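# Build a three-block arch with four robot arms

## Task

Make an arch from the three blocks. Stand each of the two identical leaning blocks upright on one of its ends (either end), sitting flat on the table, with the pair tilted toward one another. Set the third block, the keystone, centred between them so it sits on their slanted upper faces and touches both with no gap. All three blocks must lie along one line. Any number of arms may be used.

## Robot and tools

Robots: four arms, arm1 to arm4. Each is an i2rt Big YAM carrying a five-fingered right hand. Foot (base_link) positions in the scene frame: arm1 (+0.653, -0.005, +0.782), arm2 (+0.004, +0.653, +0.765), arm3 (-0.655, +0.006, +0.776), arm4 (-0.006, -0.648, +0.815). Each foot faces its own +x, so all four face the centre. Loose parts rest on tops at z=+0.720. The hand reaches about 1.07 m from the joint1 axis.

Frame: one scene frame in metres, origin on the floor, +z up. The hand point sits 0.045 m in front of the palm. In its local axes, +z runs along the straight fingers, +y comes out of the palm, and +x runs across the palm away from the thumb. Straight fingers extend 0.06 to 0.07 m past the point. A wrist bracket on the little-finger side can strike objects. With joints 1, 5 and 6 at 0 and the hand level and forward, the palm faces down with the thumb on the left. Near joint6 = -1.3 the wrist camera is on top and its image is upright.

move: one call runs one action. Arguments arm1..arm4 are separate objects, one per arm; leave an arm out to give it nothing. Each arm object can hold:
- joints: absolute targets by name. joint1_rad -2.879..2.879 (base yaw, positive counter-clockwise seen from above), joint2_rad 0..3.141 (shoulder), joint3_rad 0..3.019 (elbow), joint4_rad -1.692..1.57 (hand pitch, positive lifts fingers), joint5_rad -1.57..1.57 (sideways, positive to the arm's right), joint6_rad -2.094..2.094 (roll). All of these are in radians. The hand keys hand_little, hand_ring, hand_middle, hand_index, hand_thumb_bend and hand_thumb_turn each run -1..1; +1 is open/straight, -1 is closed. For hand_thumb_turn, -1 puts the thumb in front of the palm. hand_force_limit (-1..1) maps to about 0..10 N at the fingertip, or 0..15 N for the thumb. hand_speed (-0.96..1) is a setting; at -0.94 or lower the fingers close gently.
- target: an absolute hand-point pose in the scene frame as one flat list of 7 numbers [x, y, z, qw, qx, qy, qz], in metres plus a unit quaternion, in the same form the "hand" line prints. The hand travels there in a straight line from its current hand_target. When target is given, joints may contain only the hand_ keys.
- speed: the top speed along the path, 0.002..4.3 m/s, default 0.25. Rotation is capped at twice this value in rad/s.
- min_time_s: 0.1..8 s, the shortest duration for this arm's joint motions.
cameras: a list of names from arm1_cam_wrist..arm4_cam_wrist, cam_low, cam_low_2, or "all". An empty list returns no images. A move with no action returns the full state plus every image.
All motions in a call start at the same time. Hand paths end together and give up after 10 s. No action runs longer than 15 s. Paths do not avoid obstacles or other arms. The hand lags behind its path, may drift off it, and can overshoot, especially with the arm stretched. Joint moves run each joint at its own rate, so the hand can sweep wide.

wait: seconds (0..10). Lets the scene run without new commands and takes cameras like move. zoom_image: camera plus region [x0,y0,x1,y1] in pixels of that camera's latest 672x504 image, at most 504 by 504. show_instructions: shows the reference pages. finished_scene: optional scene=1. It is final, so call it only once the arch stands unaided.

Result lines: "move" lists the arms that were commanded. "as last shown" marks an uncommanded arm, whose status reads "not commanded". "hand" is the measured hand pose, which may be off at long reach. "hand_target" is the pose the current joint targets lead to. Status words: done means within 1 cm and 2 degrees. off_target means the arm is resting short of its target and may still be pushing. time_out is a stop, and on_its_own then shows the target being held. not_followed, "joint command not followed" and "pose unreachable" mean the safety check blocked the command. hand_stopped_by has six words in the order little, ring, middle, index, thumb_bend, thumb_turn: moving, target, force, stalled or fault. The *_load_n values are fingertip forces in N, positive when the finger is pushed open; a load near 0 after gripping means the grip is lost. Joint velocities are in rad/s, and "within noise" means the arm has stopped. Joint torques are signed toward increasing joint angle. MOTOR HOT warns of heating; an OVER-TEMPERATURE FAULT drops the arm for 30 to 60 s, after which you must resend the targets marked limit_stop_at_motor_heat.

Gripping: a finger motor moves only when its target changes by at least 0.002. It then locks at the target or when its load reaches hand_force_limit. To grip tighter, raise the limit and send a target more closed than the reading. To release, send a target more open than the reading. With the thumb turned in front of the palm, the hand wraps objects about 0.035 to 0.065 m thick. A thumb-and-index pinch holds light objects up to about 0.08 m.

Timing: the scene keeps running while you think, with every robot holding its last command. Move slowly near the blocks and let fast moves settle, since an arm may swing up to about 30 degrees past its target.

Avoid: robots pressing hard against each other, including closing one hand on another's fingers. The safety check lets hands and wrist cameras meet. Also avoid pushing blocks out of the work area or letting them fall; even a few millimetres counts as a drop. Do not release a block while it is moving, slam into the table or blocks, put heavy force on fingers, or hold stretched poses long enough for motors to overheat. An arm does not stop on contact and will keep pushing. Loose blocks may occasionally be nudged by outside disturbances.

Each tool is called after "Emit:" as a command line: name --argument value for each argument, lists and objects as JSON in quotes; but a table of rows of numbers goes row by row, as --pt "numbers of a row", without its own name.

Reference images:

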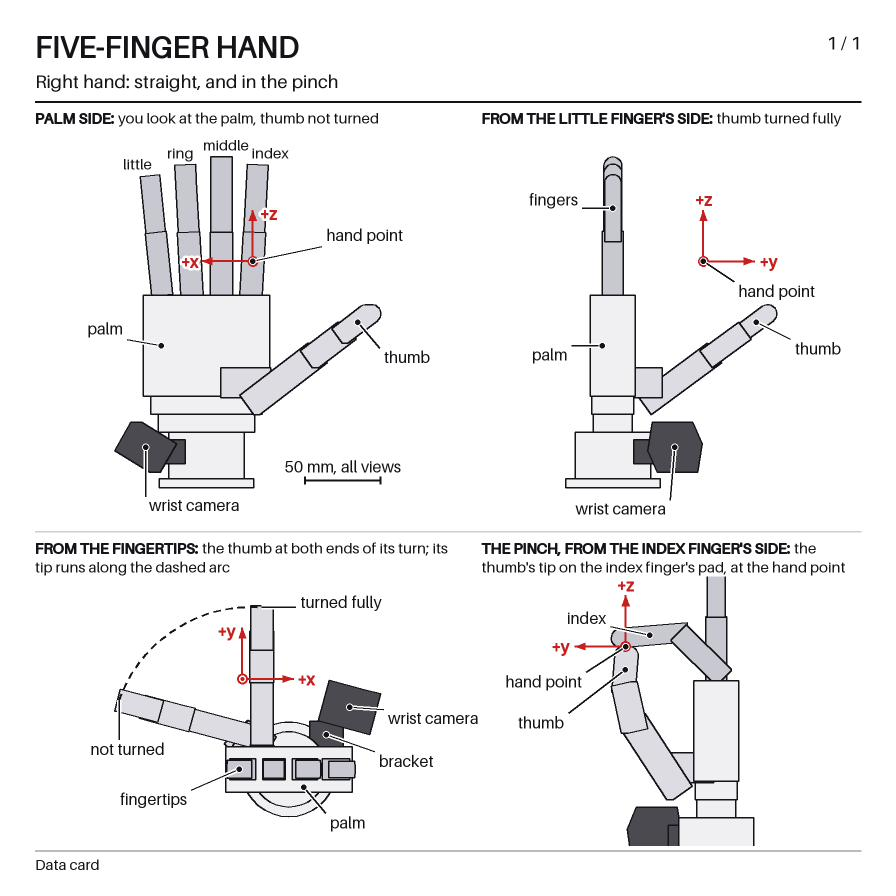

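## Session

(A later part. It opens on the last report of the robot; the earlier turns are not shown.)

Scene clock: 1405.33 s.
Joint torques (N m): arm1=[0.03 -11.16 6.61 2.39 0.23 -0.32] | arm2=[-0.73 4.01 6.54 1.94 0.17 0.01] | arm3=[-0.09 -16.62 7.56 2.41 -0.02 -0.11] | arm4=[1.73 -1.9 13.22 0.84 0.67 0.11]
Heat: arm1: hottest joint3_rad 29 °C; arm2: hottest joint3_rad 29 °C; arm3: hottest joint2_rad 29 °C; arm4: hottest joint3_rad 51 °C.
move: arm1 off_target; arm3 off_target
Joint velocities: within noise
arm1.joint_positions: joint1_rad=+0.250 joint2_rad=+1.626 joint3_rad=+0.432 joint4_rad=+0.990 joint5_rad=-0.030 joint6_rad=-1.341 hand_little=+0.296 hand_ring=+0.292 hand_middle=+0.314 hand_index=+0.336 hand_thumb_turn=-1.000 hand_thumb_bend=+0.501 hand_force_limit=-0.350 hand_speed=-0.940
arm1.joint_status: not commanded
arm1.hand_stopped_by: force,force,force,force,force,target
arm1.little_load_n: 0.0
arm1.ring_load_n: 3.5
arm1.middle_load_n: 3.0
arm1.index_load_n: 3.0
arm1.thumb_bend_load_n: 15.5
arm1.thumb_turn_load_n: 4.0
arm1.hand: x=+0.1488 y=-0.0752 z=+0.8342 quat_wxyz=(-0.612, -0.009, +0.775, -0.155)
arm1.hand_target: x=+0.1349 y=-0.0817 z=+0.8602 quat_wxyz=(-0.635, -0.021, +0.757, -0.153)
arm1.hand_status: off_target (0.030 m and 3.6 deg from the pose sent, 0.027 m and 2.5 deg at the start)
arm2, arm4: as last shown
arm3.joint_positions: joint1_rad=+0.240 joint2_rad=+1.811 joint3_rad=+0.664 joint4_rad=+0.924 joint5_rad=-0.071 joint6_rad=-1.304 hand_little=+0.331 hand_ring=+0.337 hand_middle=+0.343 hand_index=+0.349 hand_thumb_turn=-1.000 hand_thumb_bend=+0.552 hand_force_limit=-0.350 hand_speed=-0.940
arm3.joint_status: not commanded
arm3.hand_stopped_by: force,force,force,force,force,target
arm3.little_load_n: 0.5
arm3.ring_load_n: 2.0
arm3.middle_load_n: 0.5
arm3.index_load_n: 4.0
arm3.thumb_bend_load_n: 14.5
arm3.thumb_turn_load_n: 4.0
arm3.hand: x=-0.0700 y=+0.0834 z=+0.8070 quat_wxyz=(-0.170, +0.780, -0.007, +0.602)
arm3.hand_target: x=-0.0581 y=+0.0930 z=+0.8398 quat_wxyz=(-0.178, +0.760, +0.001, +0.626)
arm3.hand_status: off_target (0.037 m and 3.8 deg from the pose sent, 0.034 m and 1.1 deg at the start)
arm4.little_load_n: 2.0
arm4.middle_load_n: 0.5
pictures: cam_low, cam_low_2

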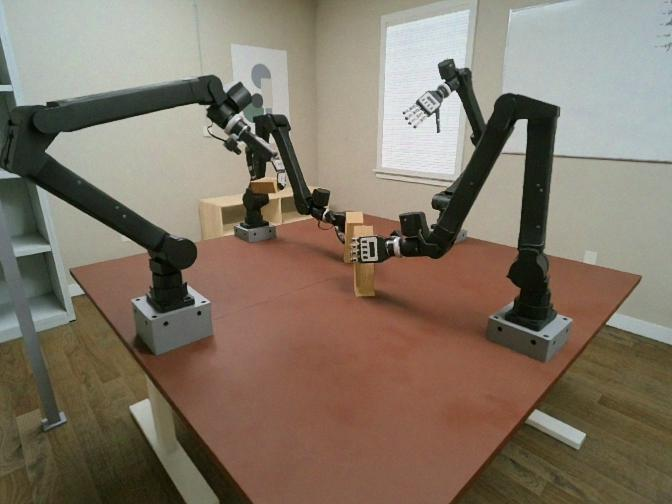

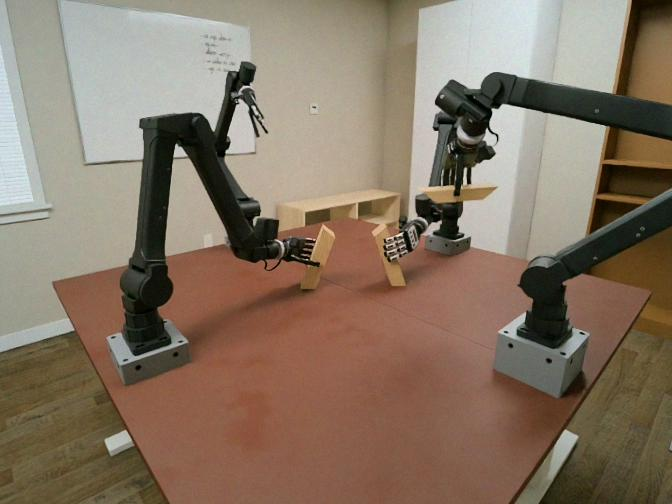

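Emit:
zoom_image --camera "cam_low_2" --region '[364, 214, 404, 244]'

Emit:
zoom_image --camera "cam_low_2" --region '[374, 262, 414, 292]'

Emit:
zoom_image --camera "cam_low_2" --region '[306, 216, 346, 246]'

Emit:
zoom_image --camera "cam_low_2" --region '[296, 264, 336, 294]'

Scaled by 12.600 from the camera's image (finer frame: 960x720).

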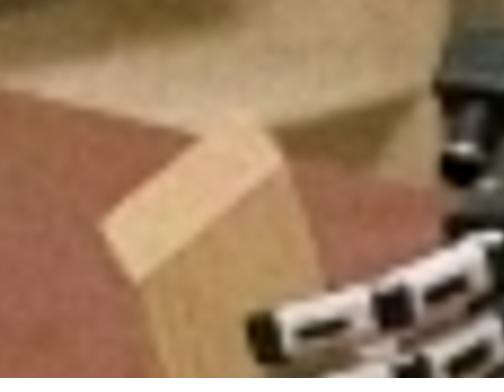

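Scaled by 12.600 from the camera's image (finer frame: 960x720).

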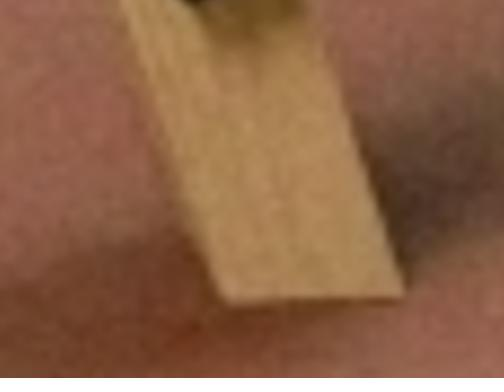

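Scaled by 12.600 from the camera's image (finer frame: 960x720).

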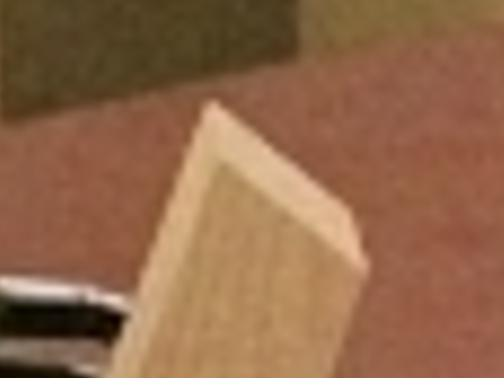

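Scaled by 12.600 from the camera's image (finer frame: 960x720).

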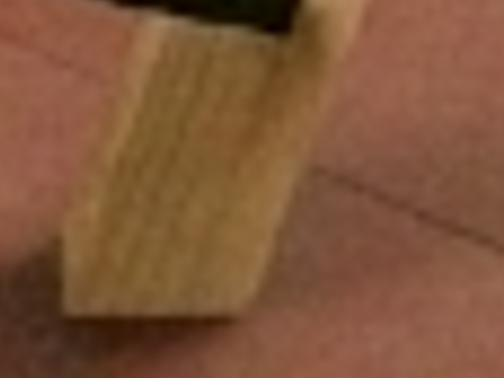

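Emit:
zoom_image --camera "cam_low" --region '[335, 245, 363, 266]'

Scaled by 18.000 from the camera's image (finer frame: 960x720).

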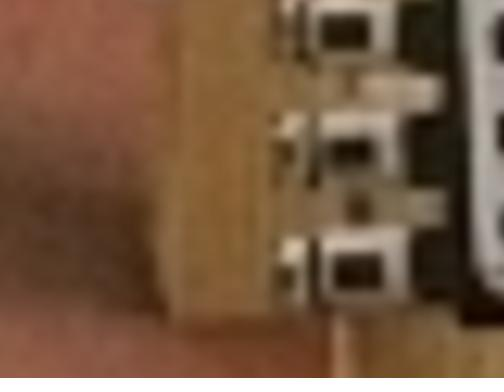

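Emit:
move --arm1 '{"target": [0.1280, -0.0865, 0.866, -0.6350, -0.0216, 0.7566, -0.1530], "speed": 0.03}' --arm3 '{"target": [-0.0520, 0.0933, 0.846, -0.1781, 0.7601, 0.0009, 0.6260], "speed": 0.03}' --cameras '["cam_low_2", "cam_low"]'

Emit:
zoom_image --camera "cam_low" --region '[340, 205, 380, 235]'

Emit:
zoom_image --camera "cam_low" --region '[335, 250, 391, 301]'

Emit:
zoom_image --camera "cam_low_2" --region '[364, 214, 404, 244]'

Emit:
zoom_image --camera "cam_low_2" --region '[374, 262, 414, 292]'

Emit:
zoom_image --camera "cam_low_2" --region '[306, 216, 346, 246]'

Emit:
zoom_image --camera "cam_low_2" --region '[296, 264, 336, 294]'

Scene clock: 1458.80 s.
Joint torques (N m): arm1=[-0.09 -10.29 7.57 2.39 0.15 -0.31] | arm2=[-0.91 3.96 6.49 1.92 0.19 0.01] | arm3=[-0.44 -16.56 8.69 2.4 -0.07 -0.1] | arm4=[1.55 -1.79 13.29 0.9 0.67 0.12]
Heat: arm1: hottest joint3_rad 31 °C; arm2: hottest joint3_rad 29 °C; arm3: hottest joint2_rad 28 °C; arm4: hottest joint3_rad 52 °C.
move: arm1 off_target; arm3 off_target
Joint velocities: within noise
arm1.joint_positions: joint1_rad=+0.258 joint2_rad=+1.613 joint3_rad=+0.437 joint4_rad=+0.958 joint5_rad=-0.019 joint6_rad=-1.342 hand_little=+0.296 hand_ring=+0.292 hand_middle=+0.314 hand_index=+0.336 hand_thumb_turn=-1.000 hand_thumb_bend=+0.501 hand_force_limit=-0.350 hand_speed=-0.940
arm1.joint_status: not commanded
arm1.hand_stopped_by: force,force,force,force,force,target
arm1.little_load_n: 0.5
arm1.ring_load_n: 4.0
arm1.middle_load_n: 3.0
arm1.index_load_n: 2.5
arm1.thumb_bend_load_n: 15.5
arm1.thumb_turn_load_n: 4.0
arm1.hand: x=+0.1496 y=-0.0767 z=+0.8342 quat_wxyz=(-0.607, -0.009, +0.780, -0.151)
arm1.hand_target: x=+0.1298 y=-0.0862 z=+0.8664 quat_wxyz=(-0.635, -0.021, +0.757, -0.153)
arm1.hand_status: off_target (0.040 m and 4.4 deg from the pose sent, 0.040 m and 3.6 deg at the start)
arm2, arm4: as last shown
arm3.joint_positions: joint1_rad=+0.240 joint2_rad=+1.799 joint3_rad=+0.664 joint4_rad=+0.898 joint5_rad=-0.071 joint6_rad=-1.304 hand_little=+0.331 hand_ring=+0.337 hand_middle=+0.343 hand_index=+0.349 hand_thumb_turn=-1.000 hand_thumb_bend=+0.552 hand_force_limit=-0.350 hand_speed=-0.940
arm3.joint_status: not commanded
arm3.hand_stopped_by: force,force,force,force,force,target
arm3.little_load_n: 0.5
arm3.ring_load_n: 2.0
arm3.middle_load_n: 0.5
arm3.index_load_n: 4.0
arm3.thumb_bend_load_n: 14.0
arm3.thumb_turn_load_n: 4.0
arm3.hand: x=-0.0715 y=+0.0832 z=+0.8074 quat_wxyz=(-0.169, +0.784, -0.007, +0.597)
arm3.hand_target: x=-0.0537 y=+0.0930 z=+0.8462 quat_wxyz=(-0.178, +0.760, +0.001, +0.626)
arm3.hand_status: off_target (0.044 m and 4.6 deg from the pose sent, 0.044 m and 3.8 deg at the start)
pictures: cam_low, cam_low_2

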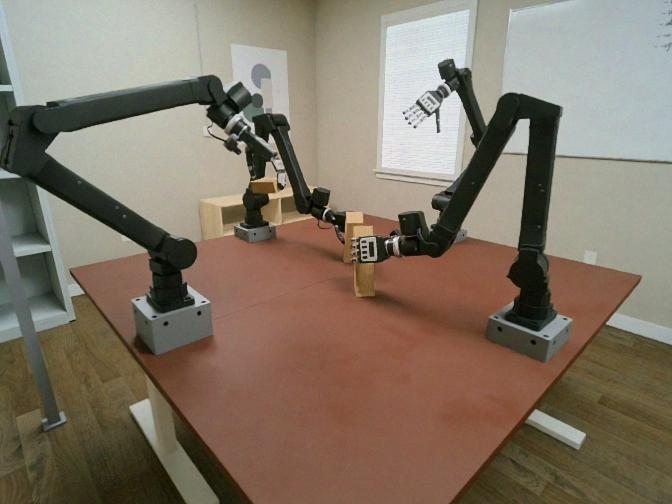

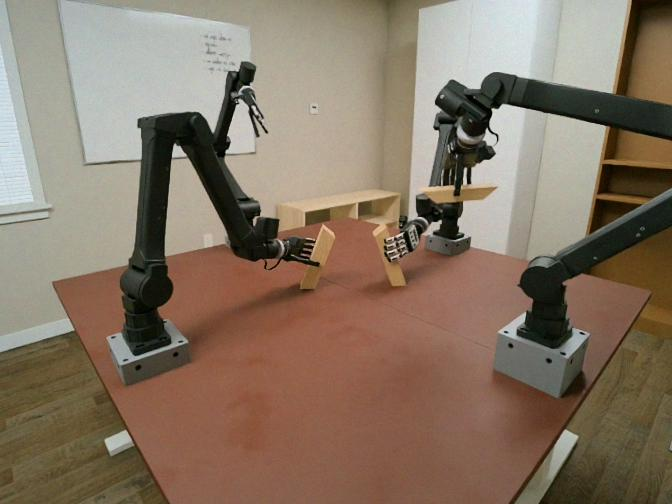

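Scaled by 12.600 from the camera's image (finer frame: 960x720).

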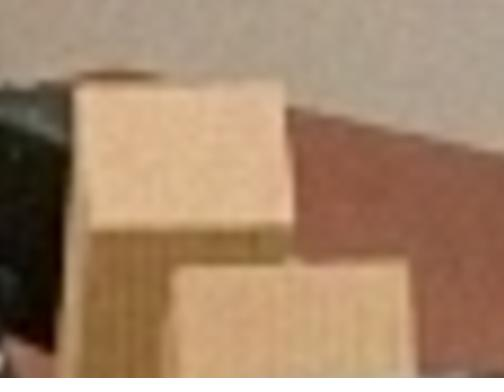

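Scaled by 9.000 from the camera's image (finer frame: 960x720).

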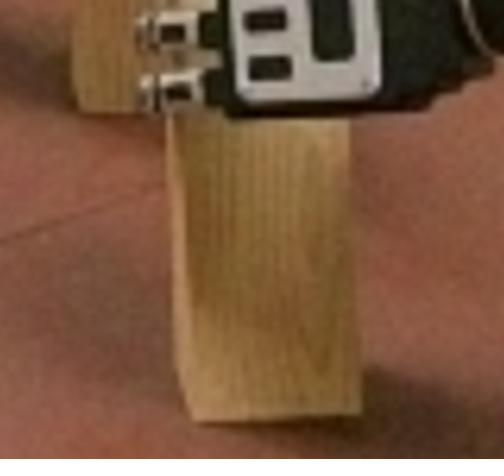

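Scaled by 12.600 from the camera's image (finer frame: 960x720).

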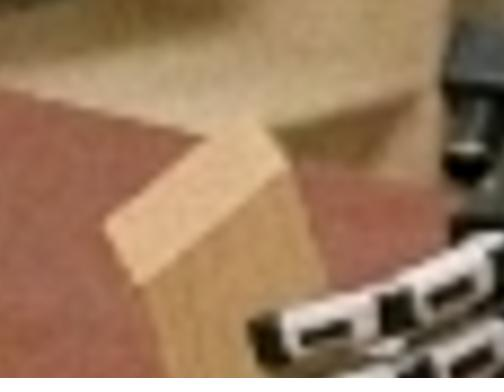

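Scaled by 12.600 from the camera's image (finer frame: 960x720).

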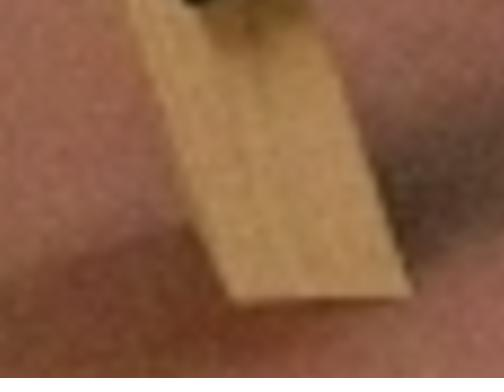

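Scaled by 12.600 from the camera's image (finer frame: 960x720).

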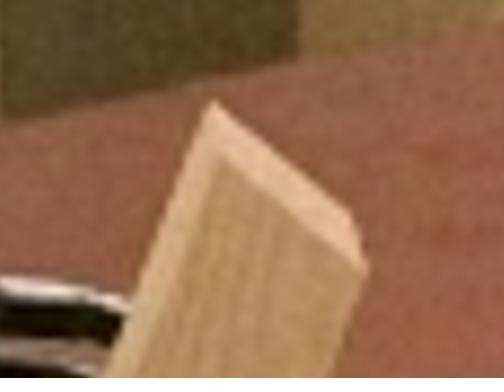

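Scaled by 12.600 from the camera's image (finer frame: 960x720).

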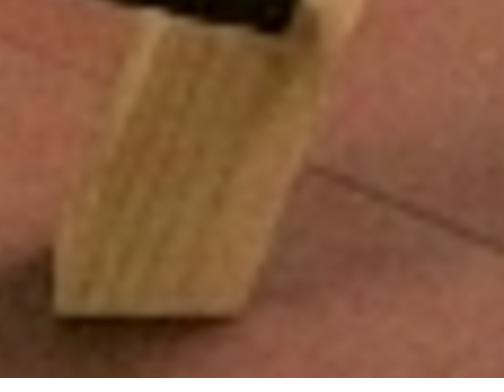

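Emit:
move --arm1 '{"target": [0.1205, -0.0905, 0.864, -0.6394, -0.0182, 0.7520, -0.1580], "speed": 0.03}' --arm3 '{"target": [-0.0430, 0.0943, 0.845, -0.1842, 0.7545, -0.0029, 0.6311], "speed": 0.03}' --cameras '["cam_low_2", "cam_low"]'

Emit:
zoom_image --camera "cam_low" --region '[340, 205, 380, 235]'

Emit:
zoom_image --camera "cam_low" --region '[335, 250, 391, 301]'

Emit:
zoom_image --camera "cam_low_2" --region '[364, 214, 404, 244]'

Emit:
zoom_image --camera "cam_low_2" --region '[374, 262, 414, 292]'

Emit:
zoom_image --camera "cam_low_2" --region '[306, 216, 346, 246]'

Emit:
zoom_image --camera "cam_low_2" --region '[296, 264, 336, 294]'

Scene clock: 1529.93 s.
Joint torques (N m): arm1=[0.15 -8.7 8.03 3.37 0.13 -0.21] | arm2=[-0.85 4.07 6.48 1.89 0.18 0.02] | arm3=[-0.91 -14.51 10.28 3.26 -0.21 -0.08] | arm4=[1.61 -1.79 13.27 0.84 0.67 0.11]
Heat: arm1: hottest joint3_rad 31 °C; arm2: hottest joint3_rad 30 °C; arm3: hottest joint2_rad 29 °C; arm4: hottest joint3_rad 53 °C.
move: arm1 off_target; arm3 off_target
Joint velocities: within noise
arm1.joint_positions: joint1_rad=+0.263 joint2_rad=+1.622 joint3_rad=+0.449 joint4_rad=+0.958 joint5_rad=-0.017 joint6_rad=-1.342 hand_little=+0.296 hand_ring=+0.292 hand_middle=+0.314 hand_index=+0.336 hand_thumb_turn=-1.000 hand_thumb_bend=+0.501 hand_force_limit=-0.350 hand_speed=-0.940
arm1.joint_status: not commanded
arm1.hand_stopped_by: force,force,force,force,force,target
arm1.little_load_n: 0.0
arm1.ring_load_n: 4.0
arm1.middle_load_n: 2.5
arm1.index_load_n: 3.0
arm1.thumb_bend_load_n: 15.5
arm1.thumb_turn_load_n: 4.0
arm1.hand: x=+0.1453 y=-0.0802 z=+0.8347 quat_wxyz=(-0.608, -0.011, +0.779, -0.153)
arm1.hand_target: x=+0.1228 y=-0.0901 z=+0.8646 quat_wxyz=(-0.639, -0.018, +0.752, -0.158)
arm1.hand_status: off_target (0.040 m and 4.8 deg from the pose sent, 0.044 m and 5.0 deg at the start)
arm2, arm4: as last shown
arm3.joint_positions: joint1_rad=+0.240 joint2_rad=+1.799 joint3_rad=+0.664 joint4_rad=+0.898 joint5_rad=-0.075 joint6_rad=-1.301 hand_little=+0.331 hand_ring=+0.337 hand_middle=+0.343 hand_index=+0.349 hand_thumb_turn=-1.000 hand_thumb_bend=+0.552 hand_force_limit=-0.350 hand_speed=-0.940
arm3.joint_status: not commanded
arm3.hand_stopped_by: force,force,force,force,force,target
arm3.little_load_n: 1.0
arm3.ring_load_n: 2.0
arm3.middle_load_n: 1.0
arm3.index_load_n: 4.0
arm3.thumb_bend_load_n: 14.5
arm3.thumb_turn_load_n: 3.5
arm3.hand: x=-0.0716 y=+0.0841 z=+0.8072 quat_wxyz=(-0.172, +0.784, -0.007, +0.596)
arm3.hand_target: x=-0.0460 y=+0.0938 z=+0.8460 quat_wxyz=(-0.184, +0.754, -0.003, +0.630)
arm3.hand_status: off_target (0.048 m and 5.5 deg from the pose sent, 0.048 m and 5.5 deg at the start)
arm4.middle_load_n: 0.0
arm4.index_load_n: 3.5
arm4.thumb_turn_load_n: 4.0
pictures: cam_low, cam_low_2

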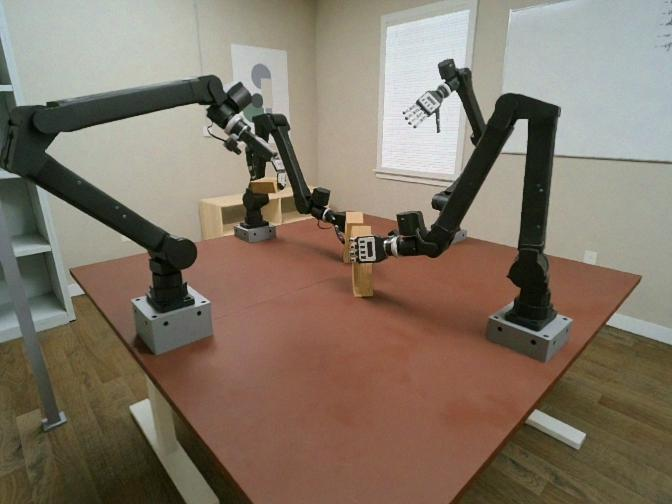

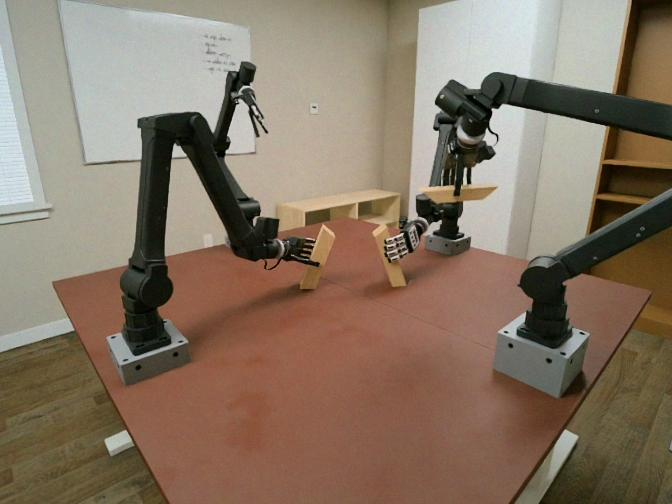

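Scaled by 12.600 from the camera's image (finer frame: 960x720).

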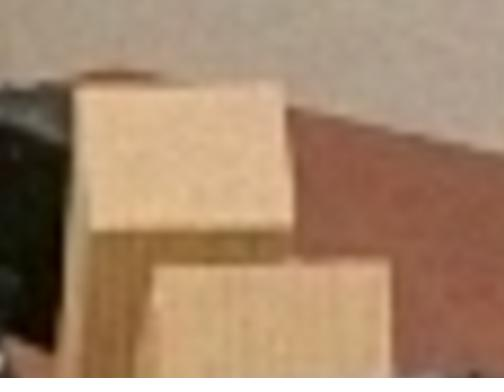

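Scaled by 9.000 from the camera's image (finer frame: 960x720).

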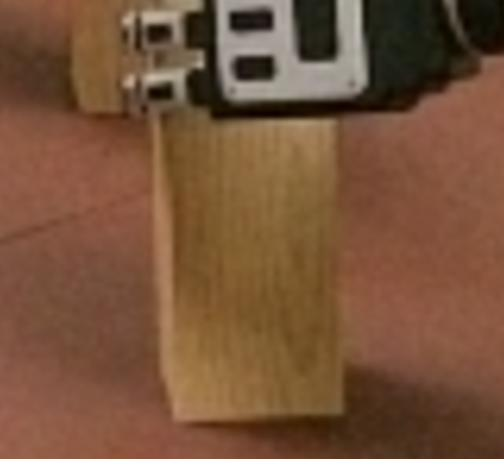

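Scaled by 12.600 from the camera's image (finer frame: 960x720).

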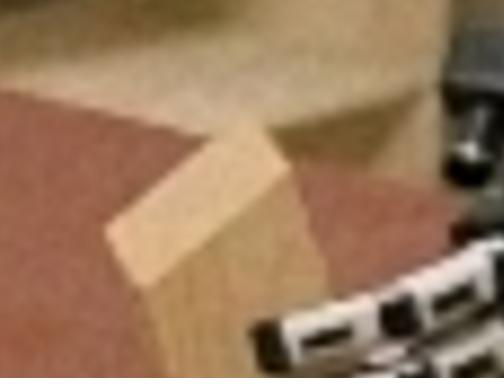

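Scaled by 12.600 from the camera's image (finer frame: 960x720).

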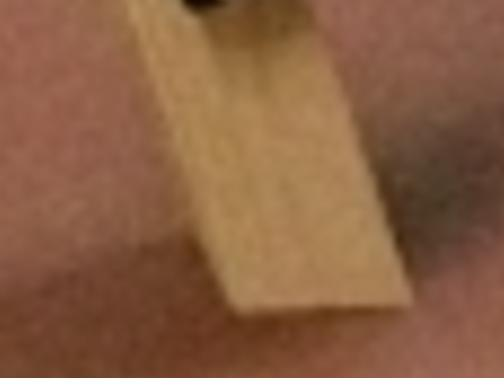

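Scaled by 12.600 from the camera's image (finer frame: 960x720).

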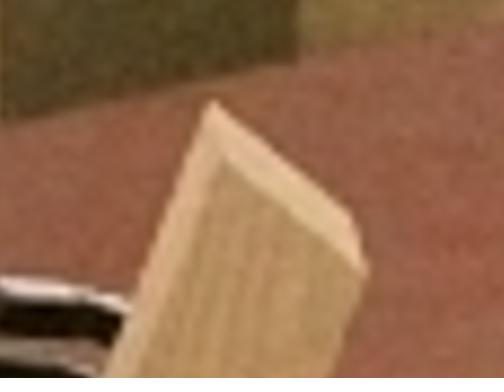

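Scaled by 12.600 from the camera's image (finer frame: 960x720).

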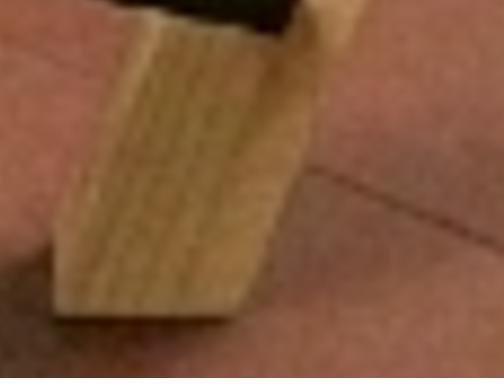

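Emit:
move --arm1 '{"target": [0.1165, -0.0880, 0.867, -0.6430, -0.0150, 0.7480, -0.1630], "speed": 0.03}' --arm3 '{"target": [-0.0390, 0.0943, 0.851, -0.1842, 0.7545, -0.0029, 0.6311], "speed": 0.03}' --cameras '["cam_low_2", "cam_low"]'

Scene clock: 1549.23 s.
Joint torques (N m): arm1=[-1.03 -9.17 8.27 3.74 -0.1 -0.15] | arm2=[-0.85 3.96 6.45 1.94 0.19 0.01] | arm3=[-0.32 -15.09 10.84 2.44 -0.11 -0.08] | arm4=[1.49 -1.79 13.27 0.9 0.66 0.11]
Heat: arm1: hottest joint3_rad 32 °C; arm2: hottest joint3_rad 30 °C; arm3: hottest joint2_rad 29 °C; arm4: hottest joint3_rad 53 °C.
move: arm1 off_target; arm3 off_target
Joint velocities: within noise
arm1.joint_positions: joint1_rad=+0.263 joint2_rad=+1.625 joint3_rad=+0.453 joint4_rad=+0.958 joint5_rad=-0.026 joint6_rad=-1.339 hand_little=+0.296 hand_ring=+0.292 hand_middle=+0.314 hand_index=+0.336 hand_thumb_turn=-1.000 hand_thumb_bend=+0.501 hand_force_limit=-0.350 hand_speed=-0.940
arm1.joint_status: not commanded
arm1.hand_stopped_by: force,force,force,force,force,target
arm1.little_load_n: 0.0
arm1.ring_load_n: 3.5
arm1.middle_load_n: 3.0
arm1.index_load_n: 3.0
arm1.thumb_bend_load_n: 15.5
arm1.thumb_turn_load_n: 4.0
arm1.hand: x=+0.1437 y=-0.0824 z=+0.8348 quat_wxyz=(-0.608, -0.012, +0.778, -0.157)
arm1.hand_target: x=+0.1190 y=-0.0875 z=+0.8678 quat_wxyz=(-0.643, -0.015, +0.748, -0.163)
arm1.hand_status: off_target (0.043 m and 5.4 deg from the pose sent, 0.044 m and 5.5 deg at the start)
arm2, arm4: as last shown
arm3.joint_positions: joint1_rad=+0.240 joint2_rad=+1.799 joint3_rad=+0.669 joint4_rad=+0.893 joint5_rad=-0.078 joint6_rad=-1.296 hand_little=+0.331 hand_ring=+0.337 hand_middle=+0.343 hand_index=+0.349 hand_thumb_turn=-1.000 hand_thumb_bend=+0.552 hand_force_limit=-0.350 hand_speed=-0.940
arm3.joint_status: not commanded
arm3.hand_stopped_by: force,force,force,force,force,target
arm3.little_load_n: 1.0
arm3.ring_load_n: 2.0
arm3.middle_load_n: 0.5
arm3.index_load_n: 3.5
arm3.thumb_bend_load_n: 14.5
arm3.thumb_turn_load_n: 4.0
arm3.hand: x=-0.0699 y=+0.0853 z=+0.8078 quat_wxyz=(-0.175, +0.784, -0.008, +0.595)
arm3.hand_target: x=-0.0423 y=+0.0938 z=+0.8523 quat_wxyz=(-0.184, +0.754, -0.003, +0.631)
arm3.hand_status: off_target (0.054 m and 5.5 deg from the pose sent, 0.055 m and 5.5 deg at the start)
arm4.middle_load_n: 0.5
arm4.index_load_n: 4.0
arm4.thumb_turn_load_n: 4.5
pictures: cam_low, cam_low_2

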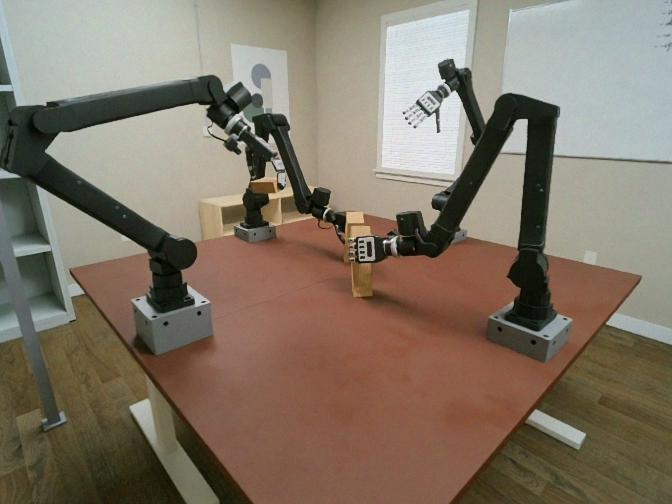

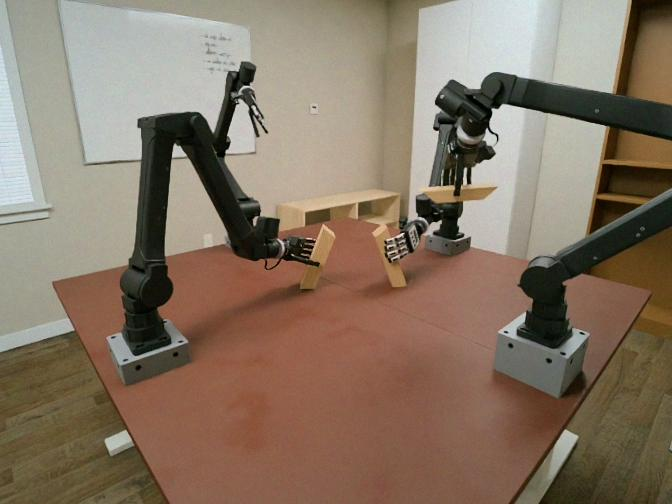

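Emit:
move --arm1 '{"target": [0.1140, -0.0820, 0.869, -0.6430, -0.0150, 0.7480, -0.1630], "speed": 0.03}' --arm3 '{"target": [-0.0330, 0.0943, 0.853, -0.1842, 0.7545, -0.0029, 0.6311], "speed": 0.03}' --cameras '["cam_low_2", "cam_low"]'

Emit:
zoom_image --camera "cam_low" --region '[340, 205, 380, 235]'

Emit:
zoom_image --camera "cam_low" --region '[335, 250, 391, 301]'

Emit:
zoom_image --camera "cam_low_2" --region '[364, 214, 404, 244]'

Emit:
zoom_image --camera "cam_low_2" --region '[374, 262, 414, 292]'

Emit:
zoom_image --camera "cam_low_2" --region '[306, 216, 346, 246]'

Emit:
zoom_image --camera "cam_low_2" --region '[296, 264, 336, 294]'

Scene clock: 1567.53 s.
Joint torques (N m): arm1=[-2.26 -9.29 8.23 3.55 -0.1 -0.19] | arm2=[-0.79 3.96 6.5 1.91 0.18 0.03] | arm3=[-1.38 -16.44 11.22 2.54 -0.11 -0.1] | arm4=[1.44 -1.96 13.26 0.9 0.66 0.11]
Heat: arm1: hottest joint3_rad 31 °C; arm2: hottest joint3_rad 30 °C; arm3: hottest joint2_rad 29 °C; arm4: hottest joint3_rad 53 °C.
move: arm1 off_target; arm3 off_target
Joint velocities: within noise
arm1.joint_positions: joint1_rad=+0.252 joint2_rad=+1.625 joint3_rad=+0.456 joint4_rad=+0.958 joint5_rad=-0.044 joint6_rad=-1.339 hand_little=+0.296 hand_ring=+0.292 hand_middle=+0.314 hand_index=+0.336 hand_thumb_turn=-1.000 hand_thumb_bend=+0.501 hand_force_limit=-0.350 hand_speed=-0.940
arm1.joint_status: not commanded
arm1.hand_stopped_by: force,force,force,force,force,target
arm1.little_load_n: 0.0
arm1.ring_load_n: 4.0
arm1.middle_load_n: 3.0
arm1.index_load_n: 3.0
arm1.thumb_bend_load_n: 15.5
arm1.thumb_turn_load_n: 4.0
arm1.hand: x=+0.1415 y=-0.0807 z=+0.8360 quat_wxyz=(-0.608, -0.013, +0.777, -0.160)
arm1.hand_target: x=+0.1165 y=-0.0814 z=+0.8698 quat_wxyz=(-0.643, -0.015, +0.748, -0.163)
arm1.hand_status: off_target (0.043 m and 5.2 deg from the pose sent, 0.045 m and 5.4 deg at the start)
arm2, arm4: as last shown
arm3.joint_positions: joint1_rad=+0.240 joint2_rad=+1.799 joint3_rad=+0.681 joint4_rad=+0.876 joint5_rad=-0.081 joint6_rad=-1.292 hand_little=+0.331 hand_ring=+0.337 hand_middle=+0.343 hand_index=+0.349 hand_thumb_turn=-1.000 hand_thumb_bend=+0.552 hand_force_limit=-0.350 hand_speed=-0.940
arm3.joint_status: not commanded
arm3.hand_stopped_by: force,force,force,force,force,target
arm3.little_load_n: 1.0
arm3.ring_load_n: 2.0
arm3.middle_load_n: 0.5
arm3.index_load_n: 4.0
arm3.thumb_bend_load_n: 14.0
arm3.thumb_turn_load_n: 4.0
arm3.hand: x=-0.0666 y=+0.0867 z=+0.8083 quat_wxyz=(-0.176, +0.786, -0.009, +0.593)
arm3.hand_target: x=-0.0369 y=+0.0937 z=+0.8544 quat_wxyz=(-0.184, +0.754, -0.003, +0.631)
arm3.hand_status: off_target (0.056 m and 5.8 deg from the pose sent, 0.059 m and 5.5 deg at the start)
arm4.middle_load_n: 0.0
arm4.thumb_bend_load_n: 10.0
arm4.thumb_turn_load_n: 4.0
pictures: cam_low, cam_low_2

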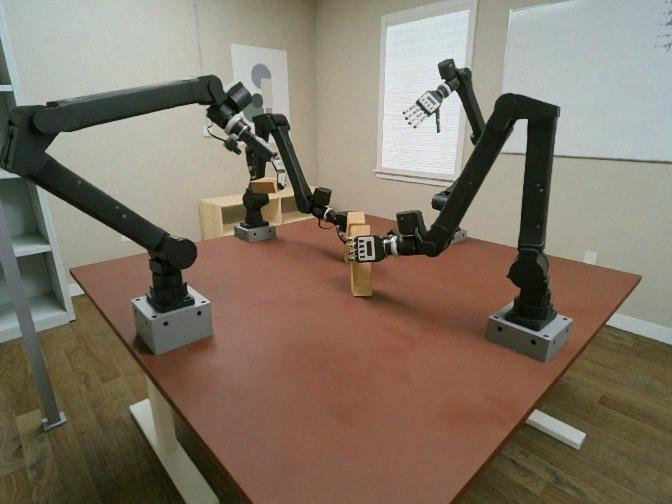

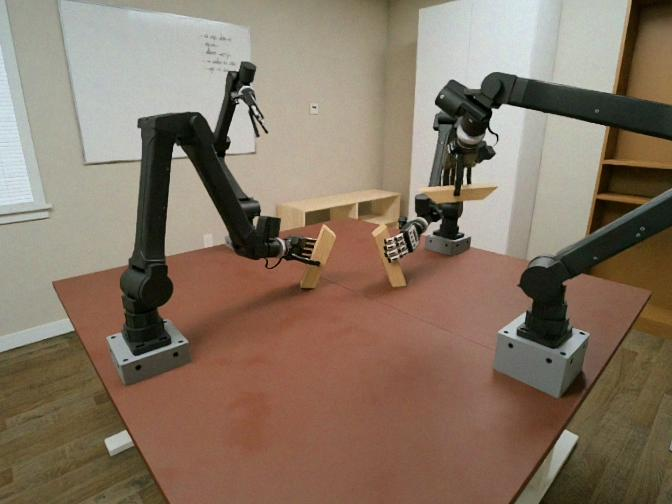

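Scaled by 12.600 from the camera's image (finer frame: 960x720).

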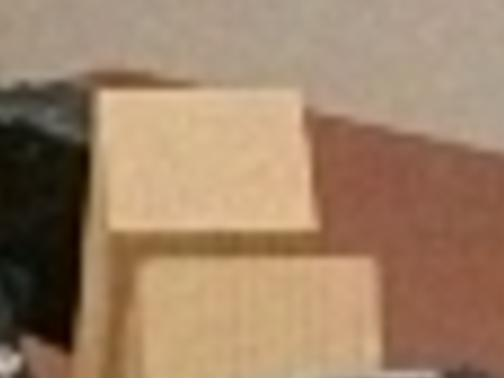

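Scaled by 9.000 from the camera's image (finer frame: 960x720).

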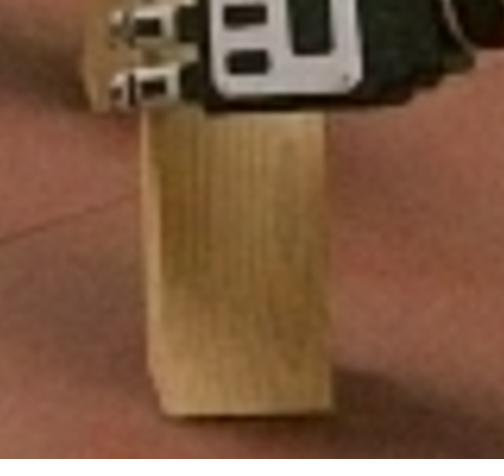

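Scaled by 12.600 from the camera's image (finer frame: 960x720).

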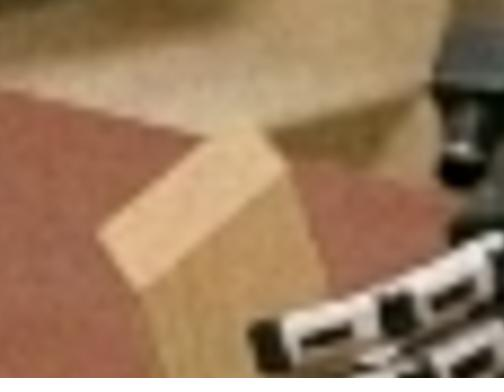

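Scaled by 12.600 from the camera's image (finer frame: 960x720).

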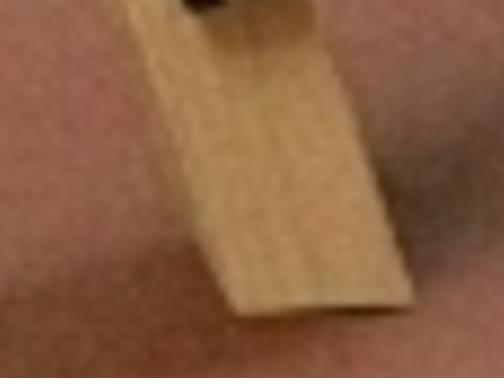

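Scaled by 12.600 from the camera's image (finer frame: 960x720).

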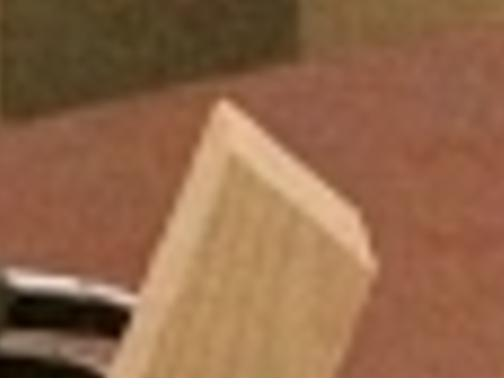

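Scaled by 12.600 from the camera's image (finer frame: 960x720).

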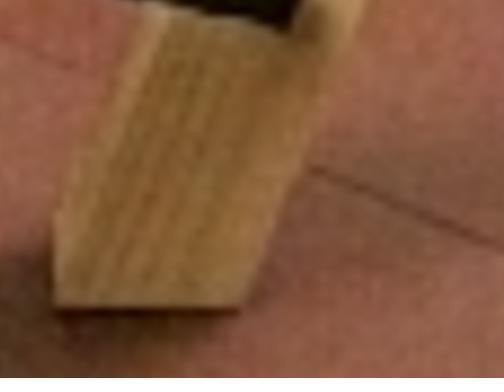

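Emit:
zoom_image --camera "cam_low_2" --region '[412, 172, 508, 212]'

Emit:
zoom_image --camera "cam_low" --region '[338, 248, 359, 269]'

Scaled by 5.250 from the camera's image (finer frame: 960x720).

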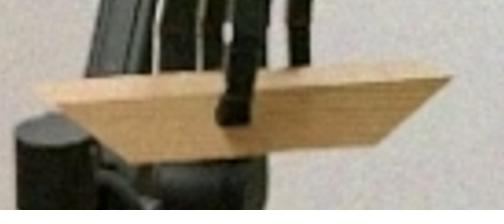

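Scaled by 24.000 from the camera's image (finer frame: 960x720).

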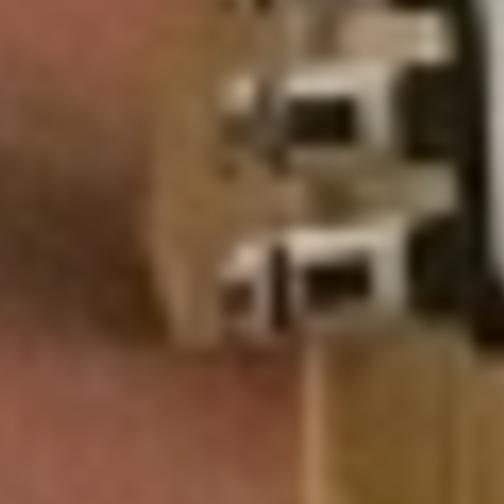

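Emit:
move --arm1 '{"target": [0.1120, -0.0770, 0.868, -0.6504, -0.0220, 0.7429, -0.1566], "speed": 0.03}' --arm3 '{"target": [-0.0310, 0.0840, 0.853, -0.1842, 0.7459, -0.0004, 0.6414], "speed": 0.03}' --cameras '["cam_low_2", "cam_low"]'

Emit:
zoom_image --camera "cam_low" --region '[340, 205, 380, 235]'

Emit:
zoom_image --camera "cam_low" --region '[335, 250, 391, 301]'

Emit:
zoom_image --camera "cam_low_2" --region '[364, 214, 404, 244]'

Emit:
zoom_image --camera "cam_low_2" --region '[374, 262, 414, 292]'

Emit:
zoom_image --camera "cam_low_2" --region '[306, 216, 346, 246]'

Emit:
zoom_image --camera "cam_low_2" --region '[296, 264, 336, 294]'

Scene clock: 1618.30 s.
Joint torques (N m): arm1=[-1.32 -9.7 7.95 3.92 -0.11 -0.42] | arm2=[-0.85 4.19 6.53 1.89 0.18 0.02] | arm3=[-1.55 -14.51 10.56 4.21 -0.11 -0.19] | arm4=[1.67 -1.79 13.27 0.83 0.64 0.11]
Heat: arm1: hottest joint3_rad 33 °C; arm2: hottest joint3_rad 30 °C; arm3: hottest joint3_rad 30 °C; arm4: hottest joint3_rad 54 °C.
move: arm1 off_target; arm3 off_target
Joint velocities: within noise
arm1.joint_positions: joint1_rad=+0.243 joint2_rad=+1.641 joint3_rad=+0.456 joint4_rad=+0.985 joint5_rad=-0.051 joint6_rad=-1.341 hand_little=+0.296 hand_ring=+0.292 hand_middle=+0.314 hand_index=+0.336 hand_thumb_turn=-1.000 hand_thumb_bend=+0.501 hand_force_limit=-0.350 hand_speed=-0.940
arm1.joint_status: not commanded
arm1.hand_stopped_by: force,force,force,force,force,target
arm1.little_load_n: 0.5
arm1.ring_load_n: 3.5
arm1.middle_load_n: 3.0
arm1.index_load_n: 3.0
arm1.thumb_bend_load_n: 16.0
arm1.thumb_turn_load_n: 4.0
arm1.hand: x=+0.1393 y=-0.0775 z=+0.8350 quat_wxyz=(-0.613, -0.013, +0.774, -0.161)
arm1.hand_target: x=+0.1146 y=-0.0766 z=+0.8686 quat_wxyz=(-0.650, -0.022, +0.743, -0.156)
arm1.hand_status: off_target (0.043 m and 5.7 deg from the pose sent, 0.044 m and 6.3 deg at the start)
arm2, arm4: as last shown
arm3.joint_positions: joint1_rad=+0.234 joint2_rad=+1.803 joint3_rad=+0.681 joint4_rad=+0.888 joint5_rad=-0.102 joint6_rad=-1.292 hand_little=+0.331 hand_ring=+0.337 hand_middle=+0.343 hand_index=+0.349 hand_thumb_turn=-1.000 hand_thumb_bend=+0.552 hand_force_limit=-0.350 hand_speed=-0.940
arm3.joint_status: not commanded
arm3.hand_stopped_by: force,force,force,force,force,target
arm3.little_load_n: 0.5
arm3.ring_load_n: 2.0
arm3.middle_load_n: 0.5
arm3.index_load_n: 4.0
arm3.thumb_bend_load_n: 14.5
arm3.thumb_turn_load_n: 4.0
arm3.hand: x=-0.0653 y=+0.0874 z=+0.8089 quat_wxyz=(-0.183, +0.783, -0.005, +0.594)
arm3.hand_target: x=-0.0351 y=+0.0834 z=+0.8541 quat_wxyz=(-0.183, +0.746, +0.000, +0.641)
arm3.hand_status: off_target (0.056 m and 6.9 deg from the pose sent, 0.057 m and 7.4 deg at the start)
arm4.middle_load_n: 0.5
arm4.index_load_n: 3.5
arm4.thumb_bend_load_n: 9.5
arm4.thumb_turn_load_n: 4.5
pictures: cam_low, cam_low_2

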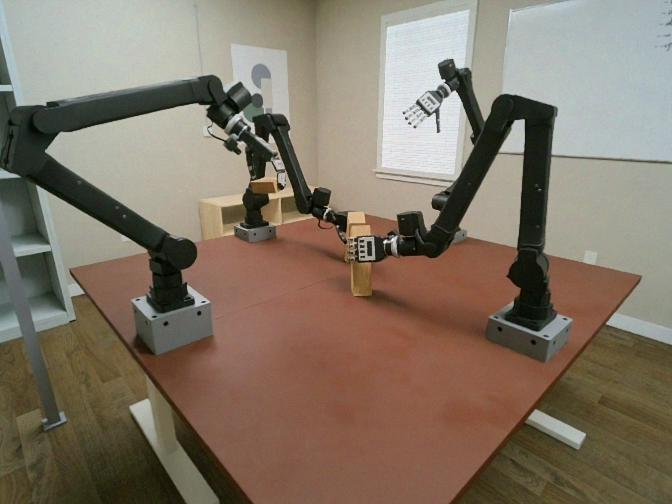

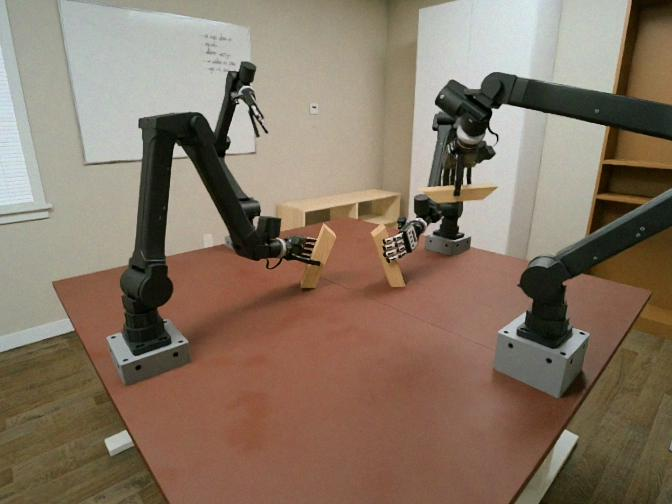

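Scaled by 12.600 from the camera's image (finer frame: 960x720).

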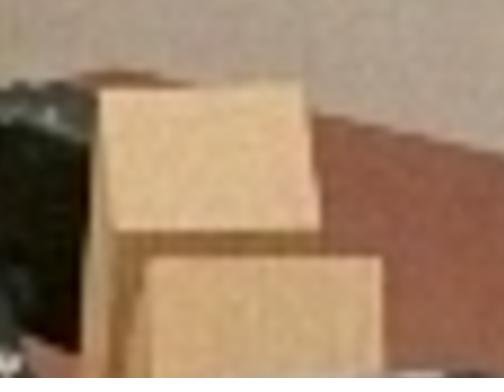

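Scaled by 9.000 from the camera's image (finer frame: 960x720).

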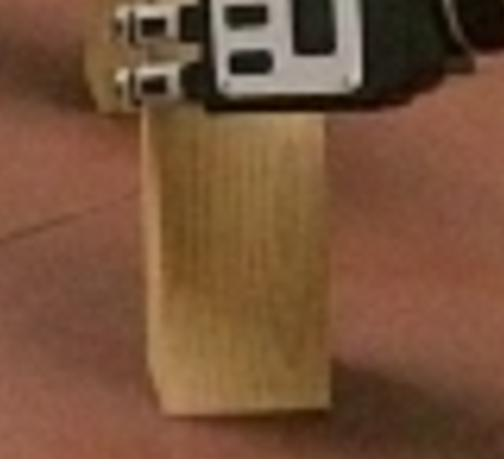

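Scaled by 12.600 from the camera's image (finer frame: 960x720).

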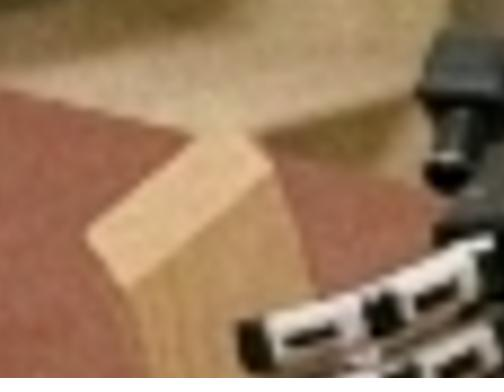

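Scaled by 12.600 from the camera's image (finer frame: 960x720).

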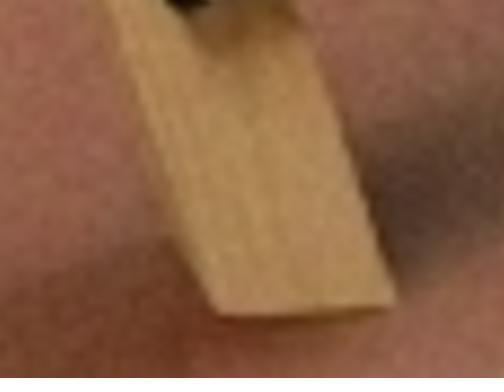

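Scaled by 12.600 from the camera's image (finer frame: 960x720).

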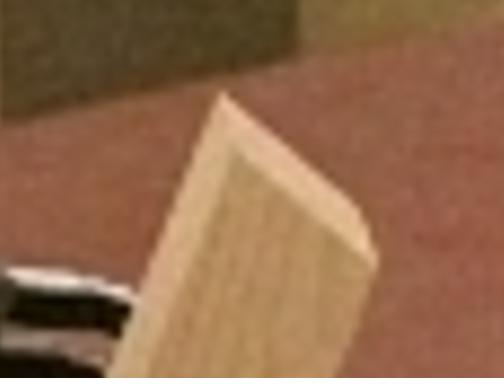

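Scaled by 12.600 from the camera's image (finer frame: 960x720).

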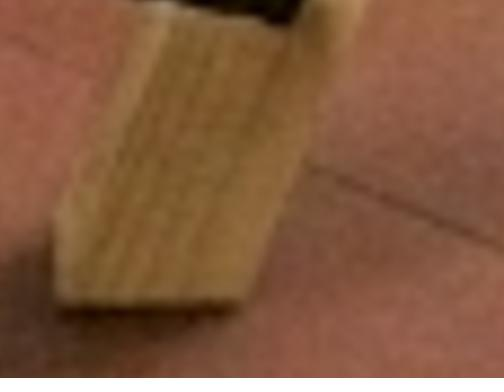

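Emit:
zoom_image --camera "cam_low_2" --region '[360, 0, 560, 200]'

Emit:
zoom_image --camera "cam_low_2" --region '[385, 275, 412, 295]'

Emit:
zoom_image --camera "cam_low_2" --region '[296, 276, 323, 296]'

Scaled by 2.520 from the camera's image (finer frame: 960x720).

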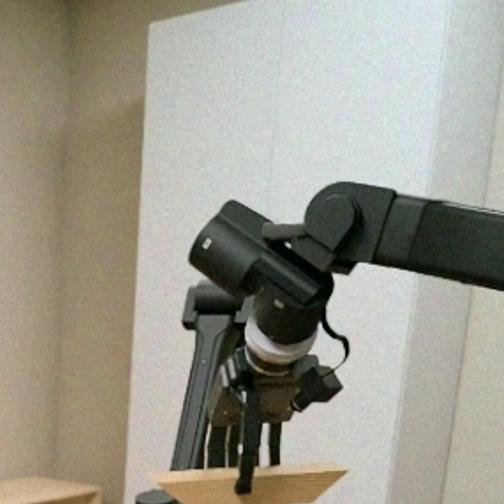

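Scaled by 18.667 from the camera's image (finer frame: 960x720).

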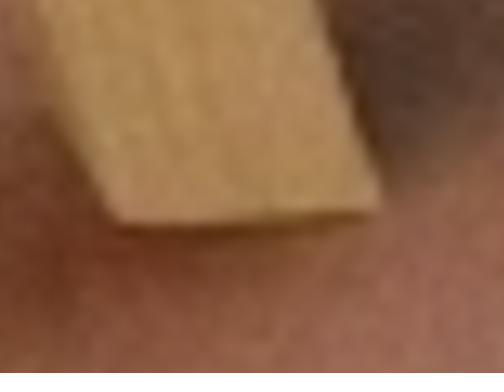

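Scaled by 18.667 from the camera's image (finer frame: 960x720).

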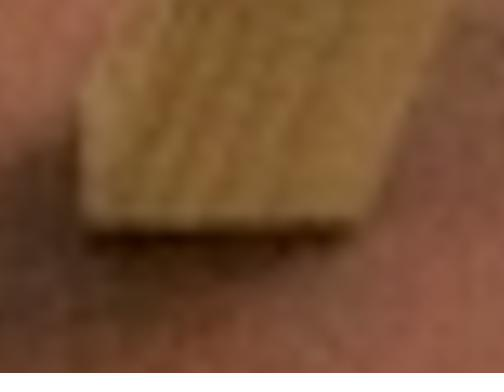

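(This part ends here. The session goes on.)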